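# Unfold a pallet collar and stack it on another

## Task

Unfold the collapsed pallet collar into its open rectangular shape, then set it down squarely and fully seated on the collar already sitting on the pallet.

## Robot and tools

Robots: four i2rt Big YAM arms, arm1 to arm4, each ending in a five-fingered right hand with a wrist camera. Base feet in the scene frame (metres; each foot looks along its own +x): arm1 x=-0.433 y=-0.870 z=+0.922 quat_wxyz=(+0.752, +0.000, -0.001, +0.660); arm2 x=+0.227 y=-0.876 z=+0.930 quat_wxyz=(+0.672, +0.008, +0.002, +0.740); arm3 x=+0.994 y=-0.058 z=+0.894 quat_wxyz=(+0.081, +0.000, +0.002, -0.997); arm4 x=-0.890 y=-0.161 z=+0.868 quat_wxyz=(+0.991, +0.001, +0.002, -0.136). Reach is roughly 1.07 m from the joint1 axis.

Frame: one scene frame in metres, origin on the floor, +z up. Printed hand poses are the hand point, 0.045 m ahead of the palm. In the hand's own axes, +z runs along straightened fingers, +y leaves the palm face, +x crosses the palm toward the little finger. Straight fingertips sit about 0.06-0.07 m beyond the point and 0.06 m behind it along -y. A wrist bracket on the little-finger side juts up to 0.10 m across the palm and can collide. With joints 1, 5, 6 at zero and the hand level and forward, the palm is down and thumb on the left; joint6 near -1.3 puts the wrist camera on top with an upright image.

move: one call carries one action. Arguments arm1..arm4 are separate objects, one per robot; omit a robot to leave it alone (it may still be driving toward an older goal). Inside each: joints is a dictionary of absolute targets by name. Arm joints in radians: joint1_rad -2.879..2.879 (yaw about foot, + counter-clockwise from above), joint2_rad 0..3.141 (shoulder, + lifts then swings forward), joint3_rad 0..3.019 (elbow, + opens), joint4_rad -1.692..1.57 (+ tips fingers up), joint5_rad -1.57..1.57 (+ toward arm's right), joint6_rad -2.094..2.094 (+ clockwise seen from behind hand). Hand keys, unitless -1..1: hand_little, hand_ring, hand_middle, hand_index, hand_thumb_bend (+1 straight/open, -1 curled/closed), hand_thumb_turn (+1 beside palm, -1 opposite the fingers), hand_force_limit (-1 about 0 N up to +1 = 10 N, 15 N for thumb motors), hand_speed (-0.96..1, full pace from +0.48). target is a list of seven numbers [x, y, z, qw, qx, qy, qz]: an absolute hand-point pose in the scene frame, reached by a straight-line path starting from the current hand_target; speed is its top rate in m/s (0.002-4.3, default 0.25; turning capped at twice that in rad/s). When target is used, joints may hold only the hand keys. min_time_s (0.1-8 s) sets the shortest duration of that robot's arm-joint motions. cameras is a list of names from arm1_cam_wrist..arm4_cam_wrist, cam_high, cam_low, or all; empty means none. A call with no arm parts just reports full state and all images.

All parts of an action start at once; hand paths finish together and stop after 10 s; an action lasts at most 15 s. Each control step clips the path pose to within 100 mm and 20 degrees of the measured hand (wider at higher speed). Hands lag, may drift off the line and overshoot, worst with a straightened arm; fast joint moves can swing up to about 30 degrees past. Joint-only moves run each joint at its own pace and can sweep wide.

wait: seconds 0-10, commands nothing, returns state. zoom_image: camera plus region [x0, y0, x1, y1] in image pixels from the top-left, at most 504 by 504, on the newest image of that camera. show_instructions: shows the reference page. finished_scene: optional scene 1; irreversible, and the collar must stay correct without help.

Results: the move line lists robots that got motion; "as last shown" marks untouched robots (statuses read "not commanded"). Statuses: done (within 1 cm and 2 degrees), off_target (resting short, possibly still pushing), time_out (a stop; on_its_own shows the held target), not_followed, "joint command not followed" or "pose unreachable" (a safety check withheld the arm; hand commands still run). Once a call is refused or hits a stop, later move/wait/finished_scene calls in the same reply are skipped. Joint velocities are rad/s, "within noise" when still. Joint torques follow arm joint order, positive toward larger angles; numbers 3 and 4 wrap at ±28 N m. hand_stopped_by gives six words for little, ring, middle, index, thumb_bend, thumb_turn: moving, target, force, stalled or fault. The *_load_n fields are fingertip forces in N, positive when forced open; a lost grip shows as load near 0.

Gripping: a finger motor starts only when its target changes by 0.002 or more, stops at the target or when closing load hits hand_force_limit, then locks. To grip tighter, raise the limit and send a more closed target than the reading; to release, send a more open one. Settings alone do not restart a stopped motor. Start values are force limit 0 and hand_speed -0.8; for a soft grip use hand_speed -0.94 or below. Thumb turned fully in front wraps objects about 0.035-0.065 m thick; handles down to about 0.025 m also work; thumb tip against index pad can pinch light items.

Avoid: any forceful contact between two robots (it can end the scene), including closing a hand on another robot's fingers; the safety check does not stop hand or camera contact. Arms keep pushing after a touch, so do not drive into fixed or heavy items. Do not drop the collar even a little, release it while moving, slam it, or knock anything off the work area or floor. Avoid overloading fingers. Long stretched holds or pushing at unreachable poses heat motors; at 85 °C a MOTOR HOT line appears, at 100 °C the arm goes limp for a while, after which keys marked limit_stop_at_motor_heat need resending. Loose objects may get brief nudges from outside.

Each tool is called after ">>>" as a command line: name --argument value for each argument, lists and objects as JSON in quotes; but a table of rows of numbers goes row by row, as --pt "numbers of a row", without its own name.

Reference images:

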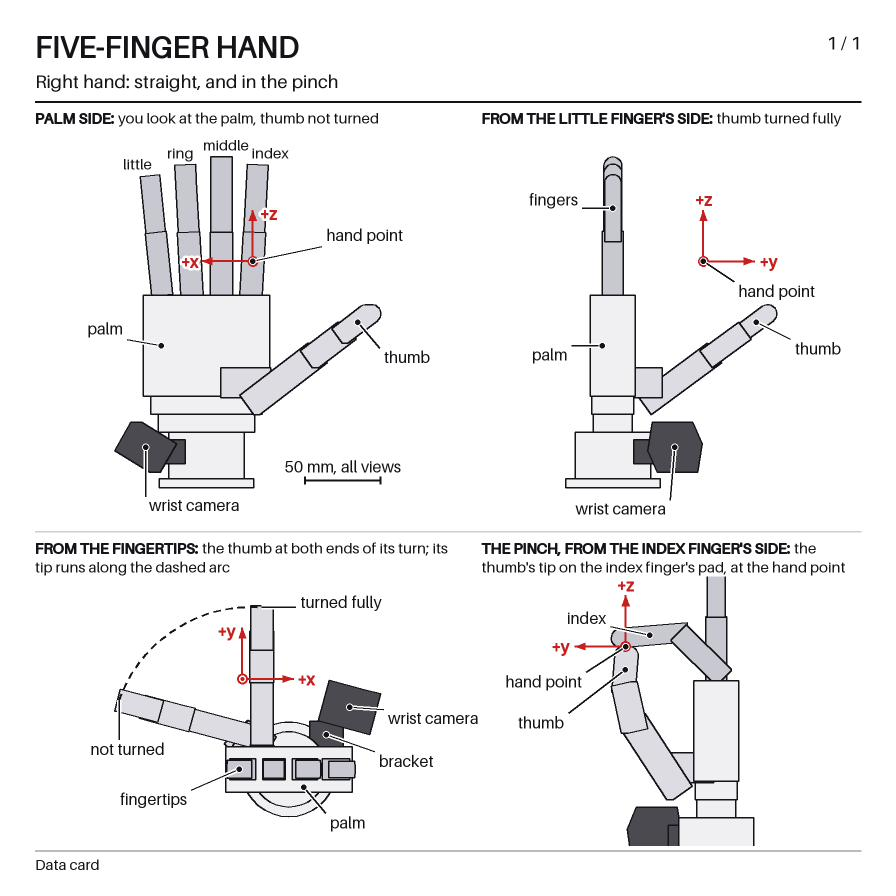

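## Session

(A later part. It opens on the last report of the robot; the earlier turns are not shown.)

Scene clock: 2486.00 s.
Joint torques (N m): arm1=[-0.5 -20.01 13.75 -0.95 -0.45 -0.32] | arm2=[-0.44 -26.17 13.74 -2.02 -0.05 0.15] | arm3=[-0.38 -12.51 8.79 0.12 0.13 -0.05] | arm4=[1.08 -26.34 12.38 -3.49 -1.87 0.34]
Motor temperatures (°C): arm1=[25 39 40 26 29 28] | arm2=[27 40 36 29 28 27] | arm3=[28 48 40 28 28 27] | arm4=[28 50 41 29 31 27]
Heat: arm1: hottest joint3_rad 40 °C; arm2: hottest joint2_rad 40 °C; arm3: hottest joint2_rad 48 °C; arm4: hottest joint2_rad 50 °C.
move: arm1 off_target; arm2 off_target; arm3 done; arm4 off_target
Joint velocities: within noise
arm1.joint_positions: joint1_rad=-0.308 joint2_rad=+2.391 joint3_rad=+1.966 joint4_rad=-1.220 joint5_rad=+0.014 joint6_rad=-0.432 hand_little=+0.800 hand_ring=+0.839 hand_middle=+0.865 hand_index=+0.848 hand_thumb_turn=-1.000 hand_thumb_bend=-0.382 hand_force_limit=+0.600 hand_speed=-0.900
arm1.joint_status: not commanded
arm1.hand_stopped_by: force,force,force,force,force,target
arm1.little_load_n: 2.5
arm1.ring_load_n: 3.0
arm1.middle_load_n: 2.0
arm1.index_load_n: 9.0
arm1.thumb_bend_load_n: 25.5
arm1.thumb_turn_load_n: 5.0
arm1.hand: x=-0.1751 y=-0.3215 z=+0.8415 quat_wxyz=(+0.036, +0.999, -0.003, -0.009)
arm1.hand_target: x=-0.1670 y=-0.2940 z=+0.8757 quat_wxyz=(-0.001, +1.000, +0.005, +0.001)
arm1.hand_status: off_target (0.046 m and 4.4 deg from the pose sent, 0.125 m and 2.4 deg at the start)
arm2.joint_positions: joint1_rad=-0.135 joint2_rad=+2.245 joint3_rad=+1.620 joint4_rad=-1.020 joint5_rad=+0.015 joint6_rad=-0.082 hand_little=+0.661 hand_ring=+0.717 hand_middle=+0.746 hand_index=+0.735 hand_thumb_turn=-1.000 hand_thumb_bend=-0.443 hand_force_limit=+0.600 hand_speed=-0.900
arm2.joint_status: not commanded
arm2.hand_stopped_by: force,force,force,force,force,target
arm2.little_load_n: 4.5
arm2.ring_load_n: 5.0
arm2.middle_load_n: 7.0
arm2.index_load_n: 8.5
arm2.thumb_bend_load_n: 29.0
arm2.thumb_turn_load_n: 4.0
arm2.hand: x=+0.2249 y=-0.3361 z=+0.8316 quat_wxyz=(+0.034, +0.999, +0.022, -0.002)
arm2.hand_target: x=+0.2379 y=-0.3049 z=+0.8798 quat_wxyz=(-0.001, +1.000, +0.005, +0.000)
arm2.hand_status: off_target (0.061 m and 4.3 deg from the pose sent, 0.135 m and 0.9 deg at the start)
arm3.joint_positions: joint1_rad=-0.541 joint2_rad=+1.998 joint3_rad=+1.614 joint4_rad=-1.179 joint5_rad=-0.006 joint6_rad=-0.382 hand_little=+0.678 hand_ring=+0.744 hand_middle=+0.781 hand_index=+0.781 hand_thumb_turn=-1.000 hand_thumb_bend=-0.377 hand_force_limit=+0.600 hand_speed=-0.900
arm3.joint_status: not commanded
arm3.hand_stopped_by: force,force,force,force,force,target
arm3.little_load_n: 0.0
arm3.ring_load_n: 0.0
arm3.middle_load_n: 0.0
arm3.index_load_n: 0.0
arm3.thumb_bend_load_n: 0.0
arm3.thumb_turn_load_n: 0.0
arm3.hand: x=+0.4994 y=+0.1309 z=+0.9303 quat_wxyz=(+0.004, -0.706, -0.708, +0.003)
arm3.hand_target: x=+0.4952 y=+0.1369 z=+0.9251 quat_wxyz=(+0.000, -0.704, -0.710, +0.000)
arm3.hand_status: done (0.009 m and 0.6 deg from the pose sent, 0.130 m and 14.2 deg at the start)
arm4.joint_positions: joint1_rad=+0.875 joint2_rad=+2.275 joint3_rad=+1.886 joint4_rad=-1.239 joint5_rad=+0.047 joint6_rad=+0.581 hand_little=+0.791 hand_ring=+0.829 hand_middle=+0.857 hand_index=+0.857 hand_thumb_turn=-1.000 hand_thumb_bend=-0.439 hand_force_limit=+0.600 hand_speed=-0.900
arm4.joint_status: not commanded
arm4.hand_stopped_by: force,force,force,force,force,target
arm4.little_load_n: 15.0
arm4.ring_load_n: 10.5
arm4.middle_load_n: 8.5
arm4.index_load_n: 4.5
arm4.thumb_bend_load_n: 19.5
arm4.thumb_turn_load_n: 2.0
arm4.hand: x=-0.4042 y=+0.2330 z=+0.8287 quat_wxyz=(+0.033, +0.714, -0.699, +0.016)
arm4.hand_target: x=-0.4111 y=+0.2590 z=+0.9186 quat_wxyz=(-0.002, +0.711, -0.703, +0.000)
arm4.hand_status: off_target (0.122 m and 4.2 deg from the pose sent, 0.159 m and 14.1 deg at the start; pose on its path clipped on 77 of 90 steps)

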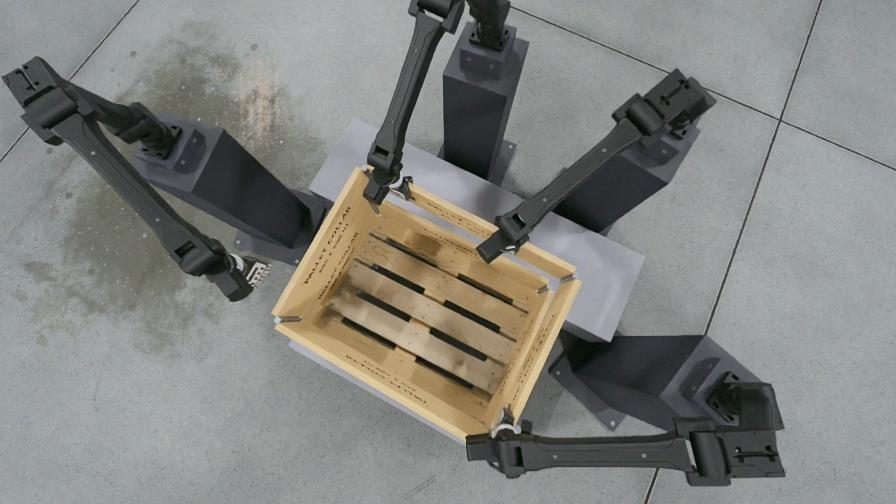

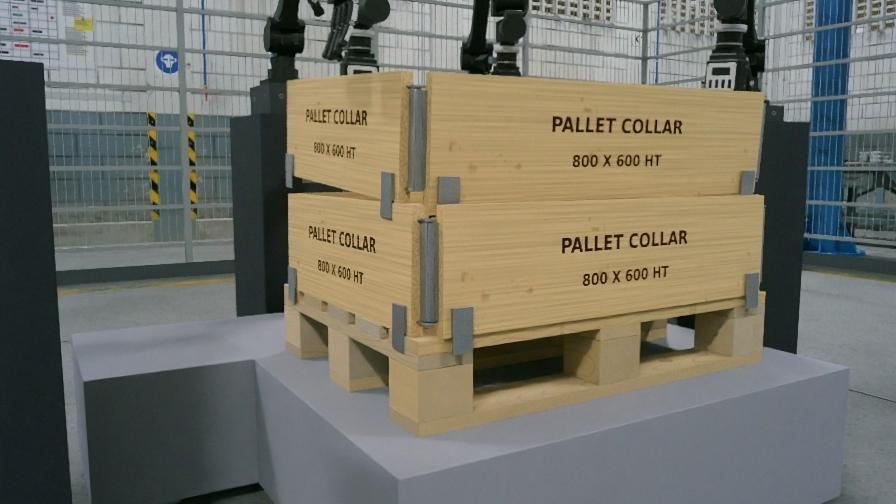

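>>> move --arm3 '{"target":[0.495,0.12,0.95,0,0.7071,0.7071,0],"speed":0.3,"joints":{"hand_speed":0.6,"hand_thumb_bend":0.2,"hand_little":1,"hand_ring":1,"hand_middle":1,"hand_index":1}}' --cameras '["arm3_cam_wrist","arm4_cam_wrist","arm1_cam_wrist","arm2_cam_wrist","cam_low"]'

>>> zoom_image --camera "cam_low" --region '[260, 60, 500, 240]'

Scene clock: 2499.77 s.
Joint torques (N m): arm1=[-0.5 -20.01 13.76 -0.95 -0.46 -0.32] | arm2=[-1.26 -25.76 13.7 -1.84 -0.09 0.16] | arm3=[0.32 -15.15 9.11 0.05 0.11 0.12] | arm4=[0.85 -26.29 12.36 -3.51 -1.87 0.33]
Motor temperatures (°C): arm1=[25 41 44 26 28 28] | arm2=[27 42 38 29 28 27] | arm3=[28 47 41 28 27 27] | arm4=[28 49 42 29 32 27]
Heat: arm1: hottest joint3_rad 44 °C; arm2: hottest joint2_rad 42 °C; arm3: hottest joint2_rad 47 °C; arm4: hottest joint2_rad 49 °C.
move: arm3 off_target
Joint velocities: within noise
arm1, arm2, arm4: as last shown
arm2.little_load_n: 4.0
arm2.middle_load_n: 6.5
arm3.joint_positions: joint1_rad=-0.525 joint2_rad=+1.998 joint3_rad=+1.614 joint4_rad=-1.225 joint5_rad=-0.006 joint6_rad=-0.369 hand_little=+1.000 hand_ring=+1.000 hand_middle=+1.000 hand_index=+1.000 hand_thumb_turn=-1.000 hand_thumb_bend=+0.200 hand_force_limit=+0.600 hand_speed=+0.600
arm3.joint_status: all done
arm3.hand_stopped_by: target,target,target,target,target,target
arm3.little_load_n: 0.0
arm3.ring_load_n: 0.0
arm3.middle_load_n: 0.0
arm3.index_load_n: 0.0
arm3.thumb_bend_load_n: 0.0
arm3.thumb_turn_load_n: 0.0
arm3.hand: x=+0.5076 y=+0.1180 z=+0.9335 quat_wxyz=(-0.017, -0.705, -0.709, -0.006)
arm3.hand_target: x=+0.4955 y=+0.1198 z=+0.9501 quat_wxyz=(+0.000, -0.707, -0.707, +0.000)
arm3.hand_status: off_target (0.021 m and 2.1 deg from the pose sent, 0.023 m and 0.6 deg at the start)
arm4.ring_load_n: 10.0
arm4.thumb_bend_load_n: 20.0
pictures: arm1_cam_wrist, arm2_cam_wrist, arm3_cam_wrist, arm4_cam_wrist, cam_low
arm1_cam_wrist: T_world_to_cam=[[0.25657, -0.96562, 0.04182, -0.29724], [-0.82943, -0.19776, 0.52244, -0.64273], [-0.49621, -0.16873, -0.85165, 0.69173]] pos_world=[-0.11359, -0.29741, 0.93733]
arm2_cam_wrist: T_world_to_cam=[[0.32908, -0.94171, 0.06998, -0.45138], [-0.83408, -0.25512, 0.48911, -0.30097], [-0.44274, -0.21932, -0.86941, 0.86749]] pos_world=[0.28158, -0.31159, 0.933]
arm3_cam_wrist: T_world_to_cam=[[0.96956, 0.24247, 0.034, -0.55476], [0.19413, -0.84591, 0.49674, -0.45795], [0.14921, -0.47502, -0.86723, 0.90185]] pos_world=[0.49221, 0.17552, 1.02846]
arm4_cam_wrist: T_world_to_cam=[[-0.96783, -0.24177, 0.06973, -0.39469], [-0.18821, 0.87948, 0.43713, -0.63911], [-0.16701, 0.40995, -0.89669, 0.69395]] pos_world=[-0.38638, 0.18218, 0.92915]

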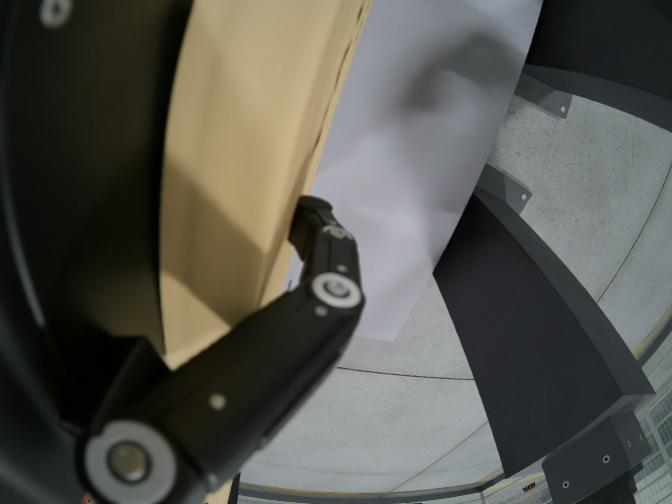

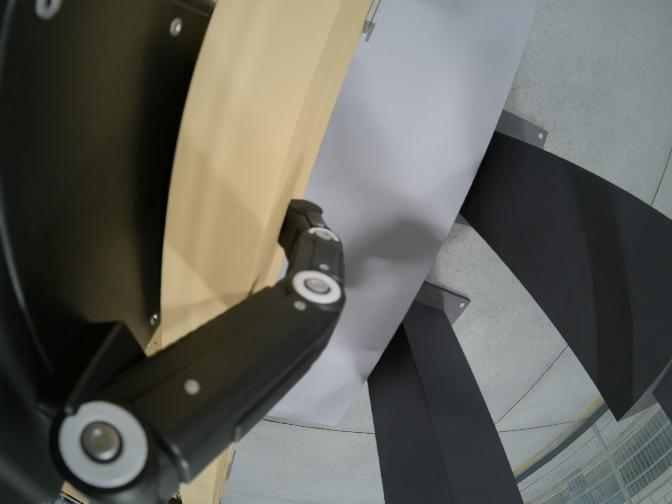

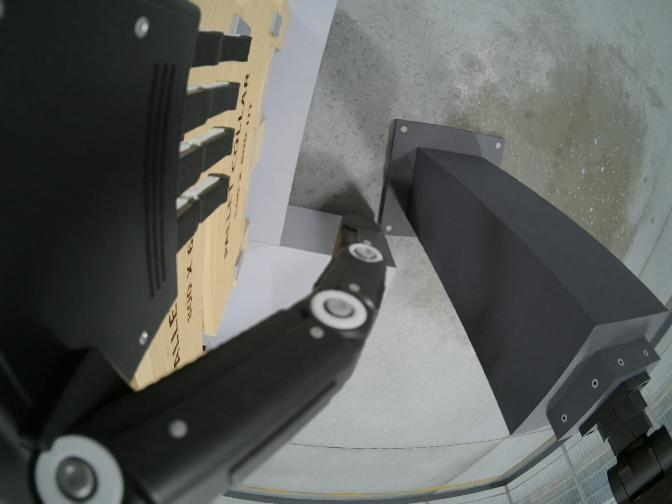

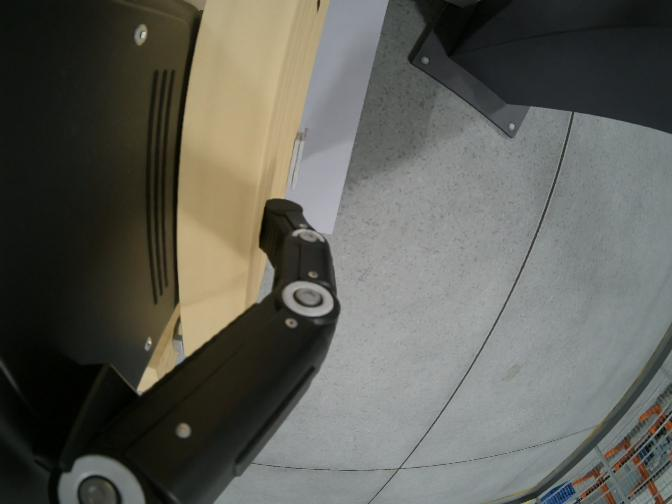

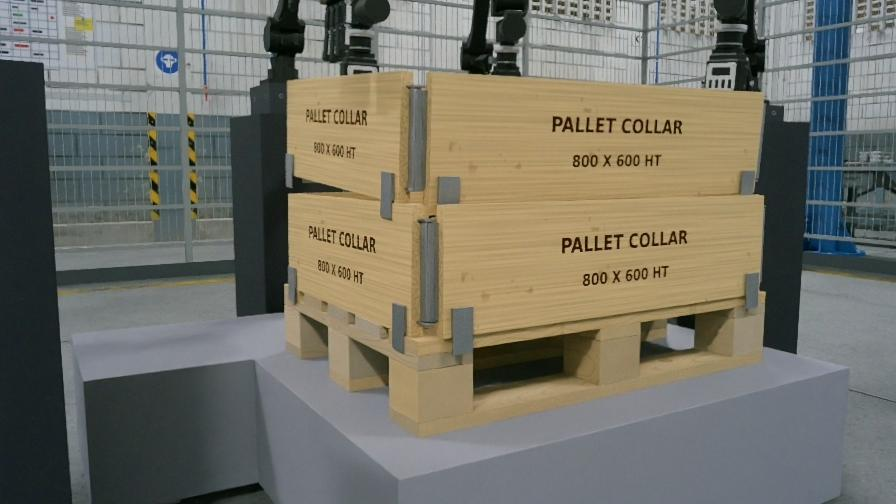

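Scaled by 2.100.

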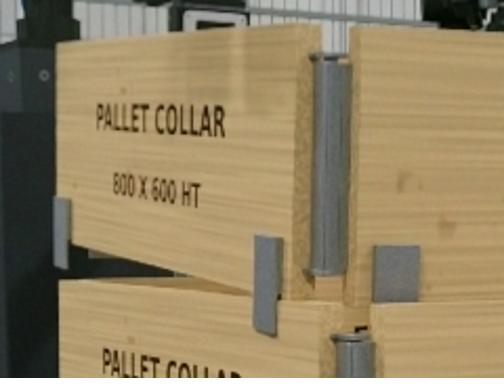

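>>> move --arm3 '{"target":[0.49,0.145,0.985,0,0.7071,0.7071,0],"speed":0.3}'

>>> move --arm3 '{"target":[0.438,0.145,0.98,0,0.7071,0.7071,0],"speed":0.2}' --cameras '["arm3_cam_wrist","cam_low"]'

Scene clock: 2508.97 s.
Joint torques (N m): arm1=[-0.56 -19.96 13.75 -0.95 -0.46 -0.32] | arm2=[-0.73 -26.11 13.65 -1.77 -0.02 0.17] | arm3=[-0.09 -14.8 9.55 0.06 0.11 -0.05] | arm4=[1.32 -26.34 12.45 -3.48 -1.85 0.32]
Motor temperatures (°C): arm1=[25 42 46 26 28 28] | arm2=[27 43 39 29 27 27] | arm3=[28 47 42 27 27 27] | arm4=[28 49 43 29 32 27]
Heat: arm1: hottest joint3_rad 46 °C; arm2: hottest joint2_rad 43 °C; arm3: hottest joint2_rad 47 °C; arm4: hottest joint2_rad 49 °C.
move: arm3 off_target
Joint velocities: within noise
arm1, arm2, arm4: as last shown
arm1.thumb_turn_load_n: 5.5
arm2.little_load_n: 3.5
arm2.middle_load_n: 7.0
arm3.joint_positions: joint1_rad=-0.556 joint2_rad=+1.998 joint3_rad=+1.723 joint4_rad=-1.325 joint5_rad=-0.005 joint6_rad=-0.385 hand_little=+1.000 hand_ring=+1.000 hand_middle=+1.000 hand_index=+1.000 hand_thumb_turn=-1.000 hand_thumb_bend=+0.200 hand_force_limit=+0.600 hand_speed=+0.600
arm3.joint_status: not commanded
arm3.hand_stopped_by: target,target,target,target,target,target
arm3.little_load_n: 0.0
arm3.ring_load_n: 0.0
arm3.middle_load_n: 0.0
arm3.index_load_n: 0.0
arm3.thumb_bend_load_n: 0.0
arm3.thumb_turn_load_n: 0.0
arm3.hand: x=+0.4993 y=+0.1396 z=+0.9727 quat_wxyz=(-0.013, -0.710, -0.704, -0.005)
arm3.hand_target: x=+0.4904 y=+0.1448 z=+0.9851 quat_wxyz=(+0.000, -0.707, -0.707, +0.000)
arm3.hand_status: off_target (0.016 m and 1.7 deg from the pose sent, 0.061 m and 2.1 deg at the start)
arm4.ring_load_n: 10.5
pictures: none

Scene clock: 2510.33 s.
Joint torques (N m): arm1=[-0.5 -20.07 13.76 -0.95 -0.46 -0.32] | arm2=[-1.08 -25.88 13.72 -1.96 -0.06 0.15] | arm3=[0.09 -14.8 10.09 0.09 0.1 0.13] | arm4=[1.2 -26.58 12.4 -3.44 -1.83 0.35]
Motor temperatures (°C): arm1=[25 42 46 26 28 28] | arm2=[27 43 39 29 27 27] | arm3=[28 47 42 27 27 27] | arm4=[28 49 43 29 32 27]
Heat: arm1: hottest joint3_rad 46 °C; arm2: hottest joint2_rad 43 °C; arm3: hottest joint2_rad 47 °C; arm4: hottest joint2_rad 49 °C.
move: arm3 done
Joint velocities: within noise
arm1, arm2, arm4: as last shown
arm1.ring_load_n: 3.5
arm1.thumb_turn_load_n: 5.0
arm2.little_load_n: 4.0
arm3.joint_positions: joint1_rad=-0.528 joint2_rad=+2.116 joint3_rad=+1.936 joint4_rad=-1.402 joint5_rad=-0.005 joint6_rad=-0.375 hand_little=+1.000 hand_ring=+1.000 hand_middle=+1.000 hand_index=+1.000 hand_thumb_turn=-1.000 hand_thumb_bend=+0.200 hand_force_limit=+0.600 hand_speed=+0.600
arm3.joint_status: not commanded
arm3.hand_stopped_by: target,target,target,target,target,target
arm3.little_load_n: 0.5
arm3.ring_load_n: 0.0
arm3.middle_load_n: 0.0
arm3.index_load_n: 0.0
arm3.thumb_bend_load_n: 0.0
arm3.thumb_turn_load_n: 0.0
arm3.hand: x=+0.4481 y=+0.1426 z=+0.9785 quat_wxyz=(-0.005, -0.704, -0.710, -0.001)
arm3.hand_target: x=+0.4384 y=+0.1449 z=+0.9800 quat_wxyz=(+0.000, -0.707, -0.707, +0.000)
arm3.hand_status: done (0.010 m and 0.7 deg from the pose sent, 0.062 m and 1.7 deg at the start)
arm3_cam_wrist: T_world_to_cam=[[0.96946, 0.24495, 0.0125, -0.48383], [0.20862, -0.85034, 0.48312, -0.44044], [0.12897, -0.46575, -0.87547, 0.9772]] pos_world=[0.43491, 0.19913, 1.07434]

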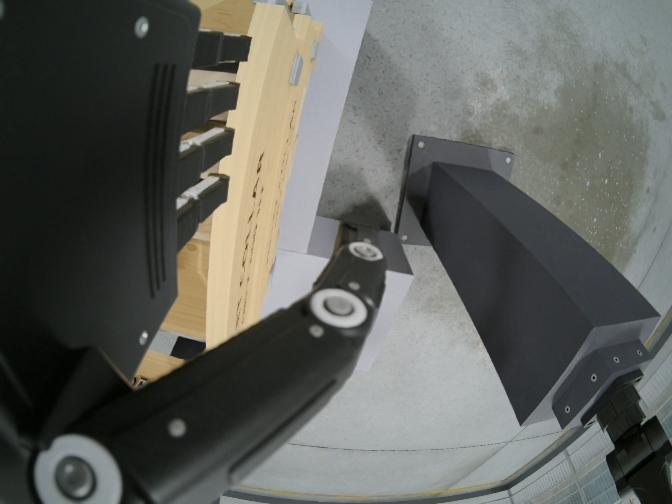

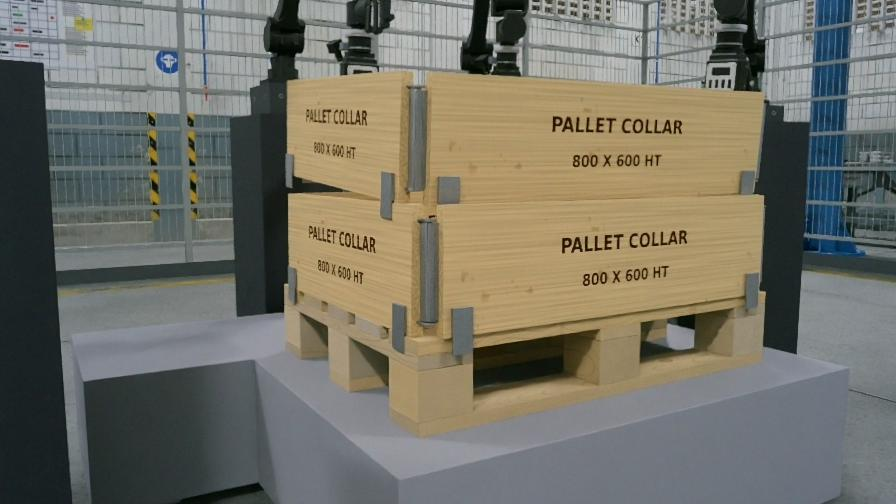

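>>> move --arm3 '{"target":[0.405,0.143,0.93,0,0.7193,0.6947,0],"speed":0.2}' --cameras '["arm3_cam_wrist"]'

Scene clock: 2517.83 s.
Joint torques (N m): arm1=[-0.44 -20.01 13.76 -0.94 -0.46 -0.32] | arm2=[-0.62 -26.34 13.64 -2.1 -0.01 0.13] | arm3=[0.32 -16.32 9.83 0.5 0.09 0.12] | arm4=[0.91 -26.52 12.44 -3.41 -1.89 0.34]
Motor temperatures (°C): arm1=[25 42 47 26 28 28] | arm2=[27 44 39 29 27 27] | arm3=[28 47 43 27 27 27] | arm4=[28 49 43 28 32 27]
Heat: arm1: hottest joint3_rad 47 °C; arm2: hottest joint2_rad 44 °C; arm3: hottest joint2_rad 47 °C; arm4: hottest joint2_rad 49 °C.
move: arm3 off_target
Joint velocities: within noise
arm1, arm2, arm4: as last shown
arm1.little_load_n: 3.0
arm1.ring_load_n: 3.0
arm3.joint_positions: joint1_rad=-0.514 joint2_rad=+2.246 joint3_rad=+2.018 joint4_rad=-1.373 joint5_rad=-0.005 joint6_rad=-0.323 hand_little=+1.000 hand_ring=+1.000 hand_middle=+1.000 hand_index=+1.000 hand_thumb_turn=-1.000 hand_thumb_bend=+0.200 hand_force_limit=+0.600 hand_speed=+0.600
arm3.joint_status: not commanded
arm3.hand_stopped_by: target,target,target,target,target,target
arm3.little_load_n: 0.0
arm3.ring_load_n: 0.0
arm3.middle_load_n: 0.0
arm3.index_load_n: 0.0
arm3.thumb_bend_load_n: 0.0
arm3.thumb_turn_load_n: 0.0
arm3.hand: x=+0.4186 y=+0.1414 z=+0.9268 quat_wxyz=(-0.013, -0.717, -0.697, -0.005)
arm3.hand_target: x=+0.4054 y=+0.1428 z=+0.9301 quat_wxyz=(+0.000, -0.719, -0.695, +0.000)
arm3.hand_status: off_target (0.014 m and 1.6 deg from the pose sent, 0.065 m and 2.5 deg at the start)
arm4.ring_load_n: 11.0
arm4.middle_load_n: 8.0
arm3_cam_wrist: T_world_to_cam=[[0.97768, 0.20823, 0.02808, -0.46709], [0.16796, -0.85481, 0.491, -0.39993], [0.12624, -0.47532, -0.87071, 0.93324]] pos_world=[0.40602, 0.19898, 1.02206]

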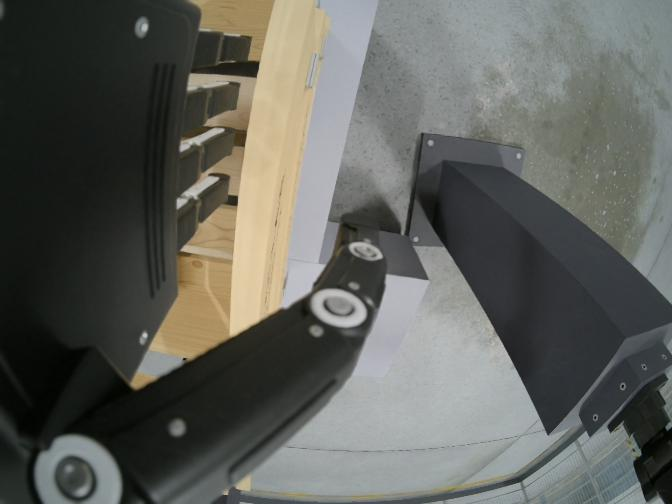

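>>> move --arm3 '{"target":[0.391,0.146,0.86,0,0.7071,0.7071,0],"speed":0.15}' --cameras '["arm3_cam_wrist"]'

Scene clock: 2524.50 s.
Joint torques (N m): arm1=[-0.38 -19.96 13.75 -0.92 -0.46 -0.33] | arm2=[-1.08 -26.4 13.71 -1.95 -0.03 0.14] | arm3=[0.44 -17.08 9.5 0.68 0.1 -0.05] | arm4=[0.97 -26.05 12.44 -3.45 -1.86 0.32]
Motor temperatures (°C): arm1=[25 43 48 26 28 28] | arm2=[27 44 40 29 27 27] | arm3=[28 47 43 27 27 27] | arm4=[27 49 44 28 32 27]
Heat: arm1: hottest joint3_rad 48 °C; arm2: hottest joint2_rad 44 °C; arm3: hottest joint2_rad 47 °C; arm4: hottest joint2_rad 49 °C.
move: arm3 off_target
Joint velocities: within noise
arm1, arm2, arm4: as last shown
arm1.little_load_n: 2.5
arm1.ring_load_n: 2.5
arm2.little_load_n: 4.5
arm2.ring_load_n: 5.5
arm3.joint_positions: joint1_rad=-0.509 joint2_rad=+2.350 joint3_rad=+2.021 joint4_rad=-1.275 joint5_rad=-0.005 joint6_rad=-0.331 hand_little=+1.000 hand_ring=+1.000 hand_middle=+1.000 hand_index=+1.000 hand_thumb_turn=-1.000 hand_thumb_bend=+0.200 hand_force_limit=+0.600 hand_speed=+0.600
arm3.joint_status: not commanded
arm3.hand_stopped_by: target,target,target,target,target,target
arm3.little_load_n: 0.0
arm3.ring_load_n: 0.0
arm3.middle_load_n: 0.0
arm3.index_load_n: 0.0
arm3.thumb_bend_load_n: 0.0
arm3.thumb_turn_load_n: 0.0
arm3.hand: x=+0.4058 y=+0.1440 z=+0.8581 quat_wxyz=(-0.015, -0.713, -0.701, -0.006)
arm3.hand_target: x=+0.3914 y=+0.1458 z=+0.8604 quat_wxyz=(+0.000, -0.707, -0.707, +0.000)
arm3.hand_status: off_target (0.015 m and 2.1 deg from the pose sent, 0.072 m and 2.3 deg at the start)
arm4.little_load_n: 15.5
arm4.ring_load_n: 10.5
arm4.middle_load_n: 8.5
arm4.index_load_n: 4.0
arm3_cam_wrist: T_world_to_cam=[[0.97494, 0.22018, 0.03181, -0.45688], [0.17627, -0.85182, 0.49329, -0.3677], [0.1357, -0.47532, -0.86928, 0.87123]] pos_world=[0.39202, 0.2015, 0.95326]

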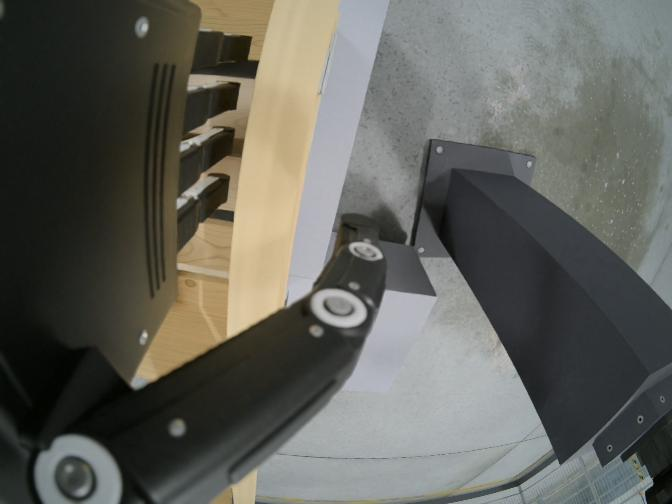

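>>> move --arm3 '{"target":[0.391,0.147,0.782,0,0.7071,0.7071,0],"speed":0.12}' --cameras '["arm3_cam_wrist"]'

Scene clock: 2528.03 s.
Joint torques (N m): arm1=[-0.5 -20.13 13.71 -0.91 -0.46 -0.31] | arm2=[-1.03 -25.93 13.53 -1.95 -0.05 0.16] | arm3=[0.38 -14.51 6.12 1.8 0.07 -0.04] | arm4=[1.2 -26.58 12.48 -3.52 -1.86 0.32]
Motor temperatures (°C): arm1=[25 43 48 26 28 28] | arm2=[27 44 40 29 27 27] | arm3=[28 47 43 27 27 27] | arm4=[27 49 44 28 32 27]
Heat: arm1: hottest joint3_rad 48 °C; arm2: hottest joint2_rad 44 °C; arm3: hottest joint2_rad 47 °C; arm4: hottest joint2_rad 49 °C.
move: arm3 off_target
Joint velocities: within noise
arm1, arm2, arm4: as last shown
arm1.joint_positions: joint1_rad=-0.308 joint2_rad=+2.393 joint3_rad=+1.966 joint4_rad=-1.221 joint5_rad=+0.014 joint6_rad=-0.432 hand_little=+0.800 hand_ring=+0.839 hand_middle=+0.865 hand_index=+0.848 hand_thumb_turn=-1.000 hand_thumb_bend=-0.382 hand_force_limit=+0.600 hand_speed=-0.900
arm1.ring_load_n: 3.5
arm1.middle_load_n: 2.5
arm1.thumb_bend_load_n: 26.0
arm1.hand: x=-0.1753 y=-0.3218 z=+0.8405 quat_wxyz=(+0.037, +0.999, -0.003, -0.010)
arm1.hand_target: x=-0.1670 y=-0.2942 z=+0.8756 quat_wxyz=(+0.000, +1.000, +0.005, +0.001)
arm2.joint_positions: joint1_rad=-0.135 joint2_rad=+2.247 joint3_rad=+1.621 joint4_rad=-1.021 joint5_rad=+0.015 joint6_rad=-0.082 hand_little=+0.661 hand_ring=+0.717 hand_middle=+0.746 hand_index=+0.735 hand_thumb_turn=-1.000 hand_thumb_bend=-0.443 hand_force_limit=+0.600 hand_speed=-0.900
arm2.little_load_n: 4.0
arm2.thumb_turn_load_n: 4.5
arm2.hand: x=+0.2249 y=-0.3364 z=+0.8308 quat_wxyz=(+0.034, +0.999, +0.022, -0.002)
arm2.hand_target: x=+0.2379 y=-0.3051 z=+0.8797 quat_wxyz=(-0.001, +1.000, +0.005, +0.000)
arm3.joint_positions: joint1_rad=-0.509 joint2_rad=+2.397 joint3_rad=+2.018 joint4_rad=-1.168 joint5_rad=-0.005 joint6_rad=-0.334 hand_little=+1.000 hand_ring=+1.000 hand_middle=+1.000 hand_index=+1.000 hand_thumb_turn=-1.000 hand_thumb_bend=+0.201 hand_force_limit=+0.600 hand_speed=+0.600
arm3.joint_status: not commanded
arm3.hand_stopped_by: target,target,target,target,target,target
arm3.little_load_n: 0.0
arm3.ring_load_n: 0.0
arm3.middle_load_n: 0.0
arm3.index_load_n: 0.5
arm3.thumb_bend_load_n: 4.0
arm3.thumb_turn_load_n: 0.5
arm3.hand: x=+0.3882 y=+0.1509 z=+0.8216 quat_wxyz=(+0.011, -0.712, -0.702, +0.006)
arm3.hand_target: x=+0.3930 y=+0.1464 z=+0.7833 quat_wxyz=(+0.000, -0.707, -0.707, +0.000)
arm3.hand_status: off_target (0.040 m and 1.7 deg from the pose sent, 0.078 m and 2.1 deg at the start)
arm4.joint_positions: joint1_rad=+0.875 joint2_rad=+2.276 joint3_rad=+1.886 joint4_rad=-1.239 joint5_rad=+0.046 joint6_rad=+0.581 hand_little=+0.791 hand_ring=+0.829 hand_middle=+0.857 hand_index=+0.857 hand_thumb_turn=-1.000 hand_thumb_bend=-0.439 hand_force_limit=+0.600 hand_speed=-0.900
arm4.little_load_n: 15.0
arm4.index_load_n: 4.5
arm4.hand: x=-0.4045 y=+0.2329 z=+0.8281 quat_wxyz=(+0.033, +0.715, -0.699, +0.015)
arm4.hand_target: x=-0.4111 y=+0.2590 z=+0.9187 quat_wxyz=(-0.002, +0.711, -0.703, +0.000)
arm3_cam_wrist: T_world_to_cam=[[0.97463, 0.22324, -0.01627, -0.40102], [0.20498, -0.86096, 0.46555, -0.32765], [0.08992, -0.45707, -0.88487, 0.87289]] pos_world=[0.37951, 0.2064, 0.91841]

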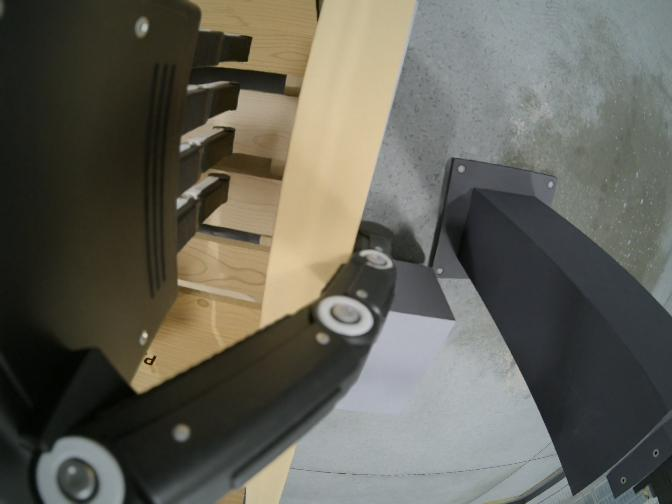

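>>> move --arm3 '{"target":[0.405,0.147,0.85,0,0.7071,0.7071,0],"speed":0.12,"joints":{"hand_speed":0.6,"hand_thumb_bend":0.6}}' --cameras '["arm3_cam_wrist"]'

>>> move --arm3 '{"target":[0.403,0.147,0.785,0,0.7071,0.7071,0],"speed":0.12}' --cameras '["arm3_cam_wrist"]'

Scene clock: 2533.53 s.
Joint torques (N m): arm1=[-0.56 -20.07 13.65 -0.92 -0.46 -0.32] | arm2=[-0.03 -26.29 13.75 -1.91 -0.06 0.19] | arm3=[-0.26 -17.96 6.63 0.1 0.11 -0.05] | arm4=[1.03 -26.11 12.52 -3.55 -1.87 0.34]
Motor temperatures (°C): arm1=[25 42 49 26 28 28] | arm2=[27 44 41 29 27 27] | arm3=[28 46 43 27 27 27] | arm4=[27 50 44 28 32 27]
Heat: arm1: hottest joint3_rad 49 °C; arm2: hottest joint2_rad 44 °C; arm3: hottest joint2_rad 46 °C; arm4: hottest joint2_rad 50 °C.
move: arm3 done
Joint velocities: within noise
arm1, arm2, arm4: as last shown
arm1.joint_positions: joint1_rad=-0.308 joint2_rad=+2.393 joint3_rad=+1.967 joint4_rad=-1.221 joint5_rad=+0.014 joint6_rad=-0.432 hand_little=+0.800 hand_ring=+0.839 hand_middle=+0.865 hand_index=+0.848 hand_thumb_turn=-1.000 hand_thumb_bend=-0.382 hand_force_limit=+0.600 hand_speed=-0.900
arm1.little_load_n: 3.0
arm1.thumb_turn_load_n: 5.5
arm1.hand: x=-0.1752 y=-0.3216 z=+0.8406 quat_wxyz=(+0.037, +0.999, -0.003, -0.010)
arm1.hand_target: x=-0.1670 y=-0.2942 z=+0.8757 quat_wxyz=(+0.000, +1.000, +0.005, +0.001)
arm2.ring_load_n: 5.0
arm2.thumb_turn_load_n: 4.0
arm2.hand: x=+0.2249 y=-0.3362 z=+0.8309 quat_wxyz=(+0.034, +0.999, +0.022, -0.002)
arm2.hand_target: x=+0.2379 y=-0.3050 z=+0.8798 quat_wxyz=(-0.001, +1.000, +0.005, +0.000)
arm3.joint_positions: joint1_rad=-0.508 joint2_rad=+2.339 joint3_rad=+1.983 joint4_rad=-1.205 joint5_rad=-0.006 joint6_rad=-0.339 hand_little=+1.000 hand_ring=+1.000 hand_middle=+1.000 hand_index=+1.000 hand_thumb_turn=-1.000 hand_thumb_bend=+0.600 hand_force_limit=+0.600 hand_speed=+0.600
arm3.joint_status: all done
arm3.hand_stopped_by: target,target,target,target,target,target
arm3.little_load_n: 0.0
arm3.ring_load_n: 0.0
arm3.middle_load_n: 0.0
arm3.index_load_n: 0.0
arm3.thumb_bend_load_n: 0.0
arm3.thumb_turn_load_n: 0.0
arm3.hand: x=+0.4002 y=+0.1456 z=+0.8494 quat_wxyz=(+0.005, -0.710, -0.705, +0.003)
arm3.hand_target: x=+0.4049 y=+0.1470 z=+0.8501 quat_wxyz=(+0.000, -0.707, -0.707, +0.000)
arm3.hand_status: done (0.005 m and 0.8 deg from the pose sent, 0.033 m and 1.7 deg at the start)
arm3_cam_wrist: T_world_to_cam=[[0.97322, 0.2298, -0.00562, -0.42048], [0.20508, -0.85696, 0.47282, -0.35439], [0.10384, -0.46131, -0.88114, 0.88592]] pos_world=[0.38991, 0.20161, 0.94582]

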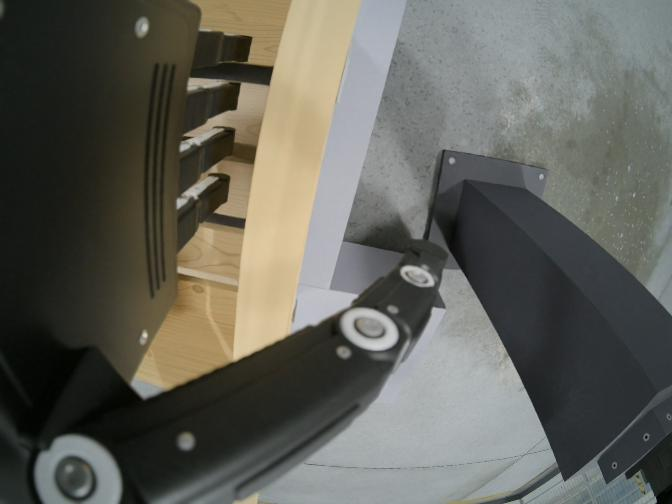

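Scene clock: 2534.73 s.
Joint torques (N m): arm1=[-0.5 -20.13 13.68 -0.94 -0.46 -0.32] | arm2=[-0.91 -26.52 13.5 -2.03 -0.02 0.15] | arm3=[-0.15 -16.67 6.49 0.81 0.11 -0.04] | arm4=[0.79 -26.58 12.42 -3.63 -1.87 0.33]
Motor temperatures (°C): arm1=[25 42 49 26 28 28] | arm2=[27 44 41 29 27 27] | arm3=[28 46 42 27 27 27] | arm4=[27 50 44 28 32 27]
Heat: arm1: hottest joint3_rad 49 °C; arm2: hottest joint2_rad 44 °C; arm3: hottest joint2_rad 46 °C; arm4: hottest joint2_rad 50 °C.
move: arm3 off_target
Joint velocities: within noise
arm1.joint_positions: joint1_rad=-0.308 joint2_rad=+2.393 joint3_rad=+1.967 joint4_rad=-1.221 joint5_rad=+0.014 joint6_rad=-0.432 hand_little=+0.800 hand_ring=+0.839 hand_middle=+0.865 hand_index=+0.848 hand_thumb_turn=-1.000 hand_thumb_bend=-0.382 hand_force_limit=+0.600 hand_speed=-0.900
arm1.joint_status: not commanded
arm1.hand_stopped_by: force,force,force,force,force,target
arm1.little_load_n: 2.5
arm1.ring_load_n: 3.0
arm1.middle_load_n: 2.5
arm1.index_load_n: 9.5
arm1.thumb_bend_load_n: 26.0
arm1.thumb_turn_load_n: 5.5
arm1.hand: x=-0.1752 y=-0.3216 z=+0.8406 quat_wxyz=(+0.037, +0.999, -0.003, -0.010)
arm1.hand_target: x=-0.1670 y=-0.2942 z=+0.8757 quat_wxyz=(+0.000, +1.000, +0.005, +0.001)
arm1.hand_status: not commanded
arm2.joint_positions: joint1_rad=-0.135 joint2_rad=+2.247 joint3_rad=+1.621 joint4_rad=-1.021 joint5_rad=+0.015 joint6_rad=-0.082 hand_little=+0.661 hand_ring=+0.717 hand_middle=+0.746 hand_index=+0.735 hand_thumb_turn=-1.000 hand_thumb_bend=-0.443 hand_force_limit=+0.600 hand_speed=-0.900
arm2.joint_status: not commanded
arm2.hand_stopped_by: force,force,force,force,force,target
arm2.little_load_n: 4.5
arm2.ring_load_n: 5.0
arm2.middle_load_n: 7.0
arm2.index_load_n: 8.5
arm2.thumb_bend_load_n: 29.0
arm2.thumb_turn_load_n: 4.0
arm2.hand: x=+0.2249 y=-0.3362 z=+0.8309 quat_wxyz=(+0.034, +0.999, +0.022, -0.002)
arm2.hand_target: x=+0.2379 y=-0.3050 z=+0.8798 quat_wxyz=(-0.001, +1.000, +0.005, +0.000)
arm2.hand_status: not commanded
arm3.joint_positions: joint1_rad=-0.508 joint2_rad=+2.402 joint3_rad=+1.957 joint4_rad=-1.119 joint5_rad=-0.006 joint6_rad=-0.339 hand_little=+1.000 hand_ring=+1.000 hand_middle=+1.000 hand_index=+1.000 hand_thumb_turn=-1.000 hand_thumb_bend=+0.600 hand_force_limit=+0.600 hand_speed=+0.600
arm3.joint_status: not commanded
arm3.hand_stopped_by: target,target,target,target,target,target
arm3.little_load_n: -0.5
arm3.ring_load_n: 0.0
arm3.middle_load_n: 0.0
arm3.index_load_n: 0.0
arm3.thumb_bend_load_n: -0.5
arm3.thumb_turn_load_n: 0.0
arm3.hand: x=+0.4008 y=+0.1456 z=+0.7978 quat_wxyz=(+0.004, -0.710, -0.705, +0.003)
arm3.hand_target: x=+0.4032 y=+0.1469 z=+0.7853 quat_wxyz=(+0.000, -0.707, -0.707, +0.000)
arm3.hand_status: off_target (0.013 m and 0.6 deg from the pose sent, 0.064 m and 0.8 deg at the start)
arm4.joint_positions: joint1_rad=+0.875 joint2_rad=+2.276 joint3_rad=+1.886 joint4_rad=-1.239 joint5_rad=+0.046 joint6_rad=+0.581 hand_little=+0.791 hand_ring=+0.829 hand_middle=+0.857 hand_index=+0.857 hand_thumb_turn=-1.000 hand_thumb_bend=-0.439 hand_force_limit=+0.600 hand_speed=-0.900
arm4.joint_status: not commanded
arm4.hand_stopped_by: force,force,force,force,force,target
arm4.little_load_n: 15.0
arm4.ring_load_n: 10.5
arm4.middle_load_n: 8.5
arm4.index_load_n: 4.5
arm4.thumb_bend_load_n: 20.5
arm4.thumb_turn_load_n: 2.0
arm4.hand: x=-0.4045 y=+0.2329 z=+0.8281 quat_wxyz=(+0.033, +0.715, -0.699, +0.015)
arm4.hand_target: x=-0.4111 y=+0.2590 z=+0.9187 quat_wxyz=(-0.002, +0.711, -0.703, +0.000)
arm4.hand_status: not commanded
arm3_cam_wrist: T_world_to_cam=[[0.97322, 0.22984, -0.00271, -0.4237], [0.20358, -0.85641, 0.47447, -0.33093], [0.10673, -0.46232, -0.88027, 0.83867]] pos_world=[0.39021, 0.20171, 0.89412]

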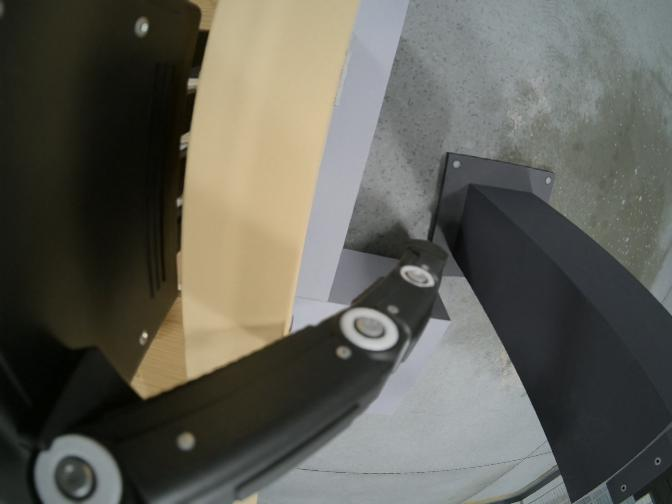

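>>> move --arm3 '{"target":[0.413,0.147,0.782,0,0.7071,0.7071,0],"speed":0.1,"joints":{"hand_speed":-0.7,"hand_force_limit":1,"hand_thumb_bend":-0.6}}'

>>> move --arm3 '{"joints":{"hand_speed":-0.9,"hand_force_limit":0.7,"hand_little":0.35,"hand_ring":0.35,"hand_middle":0.35,"hand_index":0.35}}' --cameras '["arm3_cam_wrist","cam_high"]'

Scene clock: 2541.07 s.
Joint torques (N m): arm1=[-0.5 -20.37 13.52 -0.92 -0.47 -0.32] | arm2=[-0.79 -26.05 13.24 -1.92 -0.08 0.15] | arm3=[-0.32 -17.61 6.27 0.77 0.36 -0.04] | arm4=[1.26 -26.81 12.46 -3.58 -1.84 0.35]
Motor temperatures (°C): arm1=[25 42 49 26 28 28] | arm2=[27 43 42 29 27 27] | arm3=[28 46 42 27 27 27] | arm4=[27 50 44 28 33 27]
Heat: arm1: hottest joint3_rad 49 °C; arm2: hottest joint2_rad 43 °C; arm3: hottest joint2_rad 46 °C; arm4: hottest joint2_rad 50 °C.
move: arm3 off_target
Joint velocities: within noise
arm1, arm2, arm4: as last shown
arm1.joint_positions: joint1_rad=-0.308 joint2_rad=+2.396 joint3_rad=+1.969 joint4_rad=-1.221 joint5_rad=+0.014 joint6_rad=-0.433 hand_little=+0.800 hand_ring=+0.839 hand_middle=+0.865 hand_index=+0.848 hand_thumb_turn=-1.000 hand_thumb_bend=-0.382 hand_force_limit=+0.600 hand_speed=-0.900
arm1.little_load_n: 3.0
arm1.ring_load_n: 3.5
arm1.index_load_n: 9.0
arm1.thumb_bend_load_n: 25.0
arm1.hand: x=-0.1751 y=-0.3214 z=+0.8396 quat_wxyz=(+0.037, +0.999, -0.003, -0.010)
arm1.hand_target: x=-0.1670 y=-0.2940 z=+0.8759 quat_wxyz=(-0.001, +1.000, +0.005, +0.001)
arm2.joint_positions: joint1_rad=-0.135 joint2_rad=+2.247 joint3_rad=+1.624 joint4_rad=-1.023 joint5_rad=+0.016 joint6_rad=-0.083 hand_little=+0.661 hand_ring=+0.717 hand_middle=+0.746 hand_index=+0.735 hand_thumb_turn=-1.000 hand_thumb_bend=-0.443 hand_force_limit=+0.600 hand_speed=-0.900
arm2.little_load_n: 4.0
arm2.thumb_bend_load_n: 28.5
arm2.thumb_turn_load_n: 5.0
arm2.hand: x=+0.2251 y=-0.3356 z=+0.8316 quat_wxyz=(+0.034, +0.999, +0.022, -0.002)
arm2.hand_target: x=+0.2380 y=-0.3051 z=+0.8798 quat_wxyz=(-0.001, +1.000, +0.005, +0.000)
arm3.joint_positions: joint1_rad=-0.511 joint2_rad=+2.399 joint3_rad=+1.909 joint4_rad=-1.089 joint5_rad=-0.013 joint6_rad=-0.344 hand_little=+1.000 hand_ring=+1.000 hand_middle=+1.000 hand_index=+1.000 hand_thumb_turn=-1.000 hand_thumb_bend=-0.275 hand_force_limit=+1.000 hand_speed=-0.700
arm3.joint_status: hand_thumb_bend off_target (ended at -0.275, target -0.600); the others done
arm3.hand_stopped_by: target,target,target,target,force,target
arm3.little_load_n: 0.0
arm3.ring_load_n: 0.0
arm3.middle_load_n: 0.0
arm3.index_load_n: 0.0
arm3.thumb_bend_load_n: 15.5
arm3.thumb_turn_load_n: 5.5
arm3.hand: x=+0.4126 y=+0.1421 z=+0.7847 quat_wxyz=(-0.005, -0.709, -0.705, +0.003)
arm3.hand_target: x=+0.4130 y=+0.1471 z=+0.7822 quat_wxyz=(+0.000, -0.707, -0.707, +0.000)
arm3.hand_status: done (0.006 m and 0.6 deg from the pose sent, 0.020 m and 0.6 deg at the start)
arm4.joint_positions: joint1_rad=+0.875 joint2_rad=+2.283 joint3_rad=+1.886 joint4_rad=-1.237 joint5_rad=+0.046 joint6_rad=+0.579 hand_little=+0.791 hand_ring=+0.829 hand_middle=+0.857 hand_index=+0.857 hand_thumb_turn=-1.000 hand_thumb_bend=-0.439 hand_force_limit=+0.600 hand_speed=-0.900
arm4.ring_load_n: 11.0
arm4.middle_load_n: 9.0
arm4.index_load_n: 5.0
arm4.thumb_bend_load_n: 21.5
arm4.hand: x=-0.4052 y=+0.2325 z=+0.8239 quat_wxyz=(+0.036, +0.715, -0.698, +0.015)
arm4.hand_target: x=-0.4110 y=+0.2590 z=+0.9186 quat_wxyz=(-0.002, +0.711, -0.704, +0.000)
pictures: none

Scene clock: 2543.57 s.
Joint torques (N m): arm1=[-0.5 -20.48 13.46 -0.94 -0.46 -0.31] | arm2=[-0.32 -26.99 13.3 -1.89 -0.11 0.14] | arm3=[-0.21 -17.61 6.28 0.59 0.51 0.01] | arm4=[0.91 -27.28 12.48 -3.67 -1.83 0.38]
Motor temperatures (°C): arm1=[25 42 48 26 28 28] | arm2=[27 43 41 29 27 27] | arm3=[28 46 42 27 27 27] | arm4=[27 50 44 28 33 27]
Heat: arm1: hottest joint3_rad 48 °C; arm2: hottest joint2_rad 43 °C; arm3: hottest joint2_rad 46 °C; arm4: hottest joint2_rad 50 °C.
move: arm3 off_target
Joint velocities: within noise
arm1, arm2, arm4: as last shown
arm1.joint_positions: joint1_rad=-0.308 joint2_rad=+2.398 joint3_rad=+1.969 joint4_rad=-1.221 joint5_rad=+0.014 joint6_rad=-0.433 hand_little=+0.800 hand_ring=+0.839 hand_middle=+0.865 hand_index=+0.848 hand_thumb_turn=-1.000 hand_thumb_bend=-0.382 hand_force_limit=+0.600 hand_speed=-0.900
arm1.little_load_n: 3.5
arm1.thumb_bend_load_n: 24.5
arm1.hand: x=-0.1751 y=-0.3217 z=+0.8385 quat_wxyz=(+0.038, +0.999, -0.002, -0.010)
arm1.hand_target: x=-0.1671 y=-0.2941 z=+0.8757 quat_wxyz=(+0.000, +1.000, +0.005, +0.000)
arm2.joint_positions: joint1_rad=-0.135 joint2_rad=+2.247 joint3_rad=+1.625 joint4_rad=-1.023 joint5_rad=+0.016 joint6_rad=-0.083 hand_little=+0.661 hand_ring=+0.717 hand_middle=+0.746 hand_index=+0.735 hand_thumb_turn=-1.000 hand_thumb_bend=-0.443 hand_force_limit=+0.600 hand_speed=-0.900
arm2.index_load_n: 8.0
arm2.thumb_bend_load_n: 28.0
arm2.thumb_turn_load_n: 5.5
arm2.hand: x=+0.2251 y=-0.3348 z=+0.8320 quat_wxyz=(+0.033, +0.999, +0.022, -0.002)
arm2.hand_target: x=+0.2379 y=-0.3050 z=+0.8798 quat_wxyz=(-0.001, +1.000, +0.005, +0.000)
arm3.joint_positions: joint1_rad=-0.512 joint2_rad=+2.398 joint3_rad=+1.909 joint4_rad=-1.084 joint5_rad=-0.017 joint6_rad=-0.350 hand_little=+0.798 hand_ring=+0.845 hand_middle=+0.855 hand_index=+0.845 hand_thumb_turn=-1.000 hand_thumb_bend=-0.275 hand_force_limit=+0.700 hand_speed=-0.900
arm3.joint_status: hand_little off_target (ended at +0.798, target +0.350); hand_ring off_target (ended at +0.845, target +0.350); hand_middle off_target (ended at +0.855, target +0.350); hand_index off_target (ended at +0.845, target +0.350); the others done
arm3.hand_stopped_by: force,force,force,force,force,target
arm3.little_load_n: 8.5
arm3.ring_load_n: 5.0
arm3.middle_load_n: 5.5
arm3.index_load_n: 5.5
arm3.thumb_bend_load_n: 15.0
arm3.thumb_turn_load_n: 6.5
arm3.hand: x=+0.4113 y=+0.1431 z=+0.7846 quat_wxyz=(-0.003, -0.707, -0.707, +0.006)
arm3.hand_target: x=+0.4130 y=+0.1469 z=+0.7821 quat_wxyz=(+0.000, -0.707, -0.707, +0.000)
arm3.hand_status: not commanded
arm4.joint_positions: joint1_rad=+0.875 joint2_rad=+2.287 joint3_rad=+1.886 joint4_rad=-1.237 joint5_rad=+0.046 joint6_rad=+0.578 hand_little=+0.791 hand_ring=+0.829 hand_middle=+0.857 hand_index=+0.857 hand_thumb_turn=-1.000 hand_thumb_bend=-0.439 hand_force_limit=+0.600 hand_speed=-0.900
arm4.little_load_n: 15.5
arm4.ring_load_n: 11.5
arm4.middle_load_n: 9.5
arm4.thumb_bend_load_n: 22.5
arm4.hand: x=-0.4057 y=+0.2321 z=+0.8216 quat_wxyz=(+0.038, +0.715, -0.698, +0.014)
arm4.hand_target: x=-0.4111 y=+0.2589 z=+0.9185 quat_wxyz=(-0.002, +0.711, -0.703, +0.000)
arm3_cam_wrist: T_world_to_cam=[[0.97171, 0.23616, -0.00153, -0.43448], [0.20702, -0.84866, 0.48674, -0.34107], [0.11365, -0.47329, -0.87355, 0.81825]] pos_world=[0.39981, 0.20042, 0.88012]

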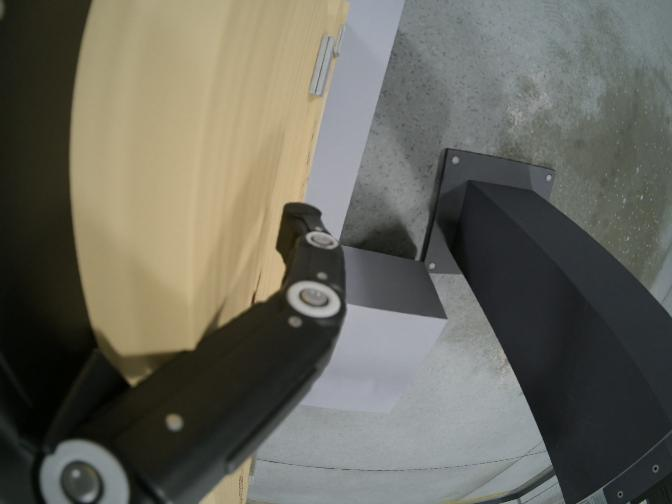

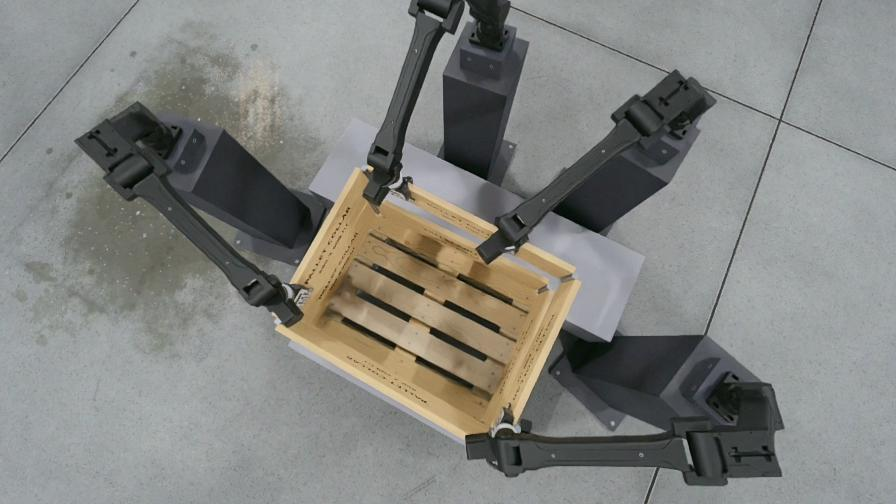

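>>> move --arm3 '{"joints":{"hand_speed":-0.9,"hand_force_limit":0.95,"hand_little":0.3,"hand_ring":0.3,"hand_middle":0.3,"hand_index":0.3}}'

Scene clock: 2548.00 s.
Joint torques (N m): arm1=[-0.44 -20.48 13.42 -0.92 -0.46 -0.31] | arm2=[-1.03 -26.7 13.11 -1.8 -0.05 0.18] | arm3=[-0.03 -17.49 6.39 0.5 0.67 0.07] | arm4=[1.38 -27.05 12.37 -3.63 -1.83 0.37]
Motor temperatures (°C): arm1=[25 42 48 26 28 28] | arm2=[27 43 41 29 27 27] | arm3=[28 45 41 27 27 27] | arm4=[27 50 44 28 33 27]
Heat: arm1: hottest joint3_rad 48 °C; arm2: hottest joint2_rad 43 °C; arm3: hottest joint2_rad 45 °C; arm4: hottest joint2_rad 50 °C.
move: arm3 off_target
Joint velocities: within noise
arm1, arm2, arm4: as last shown
arm1.joint_positions: joint1_rad=-0.308 joint2_rad=+2.399 joint3_rad=+1.970 joint4_rad=-1.221 joint5_rad=+0.014 joint6_rad=-0.434 hand_little=+0.800 hand_ring=+0.839 hand_middle=+0.865 hand_index=+0.848 hand_thumb_turn=-1.000 hand_thumb_bend=-0.382 hand_force_limit=+0.600 hand_speed=-0.900
arm1.little_load_n: 3.0
arm1.middle_load_n: 2.0
arm1.index_load_n: 8.5
arm1.thumb_turn_load_n: 4.5
arm1.hand: x=-0.1750 y=-0.3215 z=+0.8382 quat_wxyz=(+0.038, +0.999, -0.002, -0.010)
arm1.hand_target: x=-0.1670 y=-0.2941 z=+0.8758 quat_wxyz=(-0.001, +1.000, +0.005, +0.001)
arm2.joint_positions: joint1_rad=-0.135 joint2_rad=+2.247 joint3_rad=+1.627 joint4_rad=-1.023 joint5_rad=+0.016 joint6_rad=-0.083 hand_little=+0.661 hand_ring=+0.717 hand_middle=+0.746 hand_index=+0.735 hand_thumb_turn=-1.000 hand_thumb_bend=-0.443 hand_force_limit=+0.600 hand_speed=-0.900
arm2.middle_load_n: 6.5
arm2.index_load_n: 8.5
arm2.hand: x=+0.2252 y=-0.3341 z=+0.8323 quat_wxyz=(+0.033, +0.999, +0.022, -0.001)
arm2.hand_target: x=+0.2379 y=-0.3051 z=+0.8797 quat_wxyz=(-0.001, +1.000, +0.005, +0.000)
arm3.joint_positions: joint1_rad=-0.515 joint2_rad=+2.397 joint3_rad=+1.908 joint4_rad=-1.080 joint5_rad=-0.021 joint6_rad=-0.356 hand_little=+0.782 hand_ring=+0.810 hand_middle=+0.830 hand_index=+0.819 hand_thumb_turn=-1.000 hand_thumb_bend=-0.275 hand_force_limit=+0.950 hand_speed=-0.900
arm3.joint_status: hand_little off_target (ended at +0.782, target +0.300); hand_ring off_target (ended at +0.810, target +0.300); hand_middle off_target (ended at +0.830, target +0.300); hand_index off_target (ended at +0.819, target +0.300); the others done
arm3.hand_stopped_by: force,force,force,force,force,target
arm3.little_load_n: 7.0
arm3.ring_load_n: 9.0
arm3.middle_load_n: 8.0
arm3.index_load_n: 7.5
arm3.thumb_bend_load_n: 15.0
arm3.thumb_turn_load_n: 7.0
arm3.hand: x=+0.4113 y=+0.1443 z=+0.7847 quat_wxyz=(-0.002, -0.706, -0.708, +0.008)
arm3.hand_target: x=+0.4131 y=+0.1470 z=+0.7819 quat_wxyz=(+0.000, -0.707, -0.707, +0.000)
arm3.hand_status: not commanded
arm4.joint_positions: joint1_rad=+0.875 joint2_rad=+2.290 joint3_rad=+1.886 joint4_rad=-1.237 joint5_rad=+0.046 joint6_rad=+0.577 hand_little=+0.791 hand_ring=+0.829 hand_middle=+0.857 hand_index=+0.857 hand_thumb_turn=-1.000 hand_thumb_bend=-0.439 hand_force_limit=+0.600 hand_speed=-0.900
arm4.thumb_bend_load_n: 23.5
arm4.hand: x=-0.4061 y=+0.2318 z=+0.8200 quat_wxyz=(+0.039, +0.716, -0.697, +0.014)
arm4.hand_target: x=-0.4111 y=+0.2589 z=+0.9186 quat_wxyz=(-0.002, +0.711, -0.703, +0.000)
pictures: none


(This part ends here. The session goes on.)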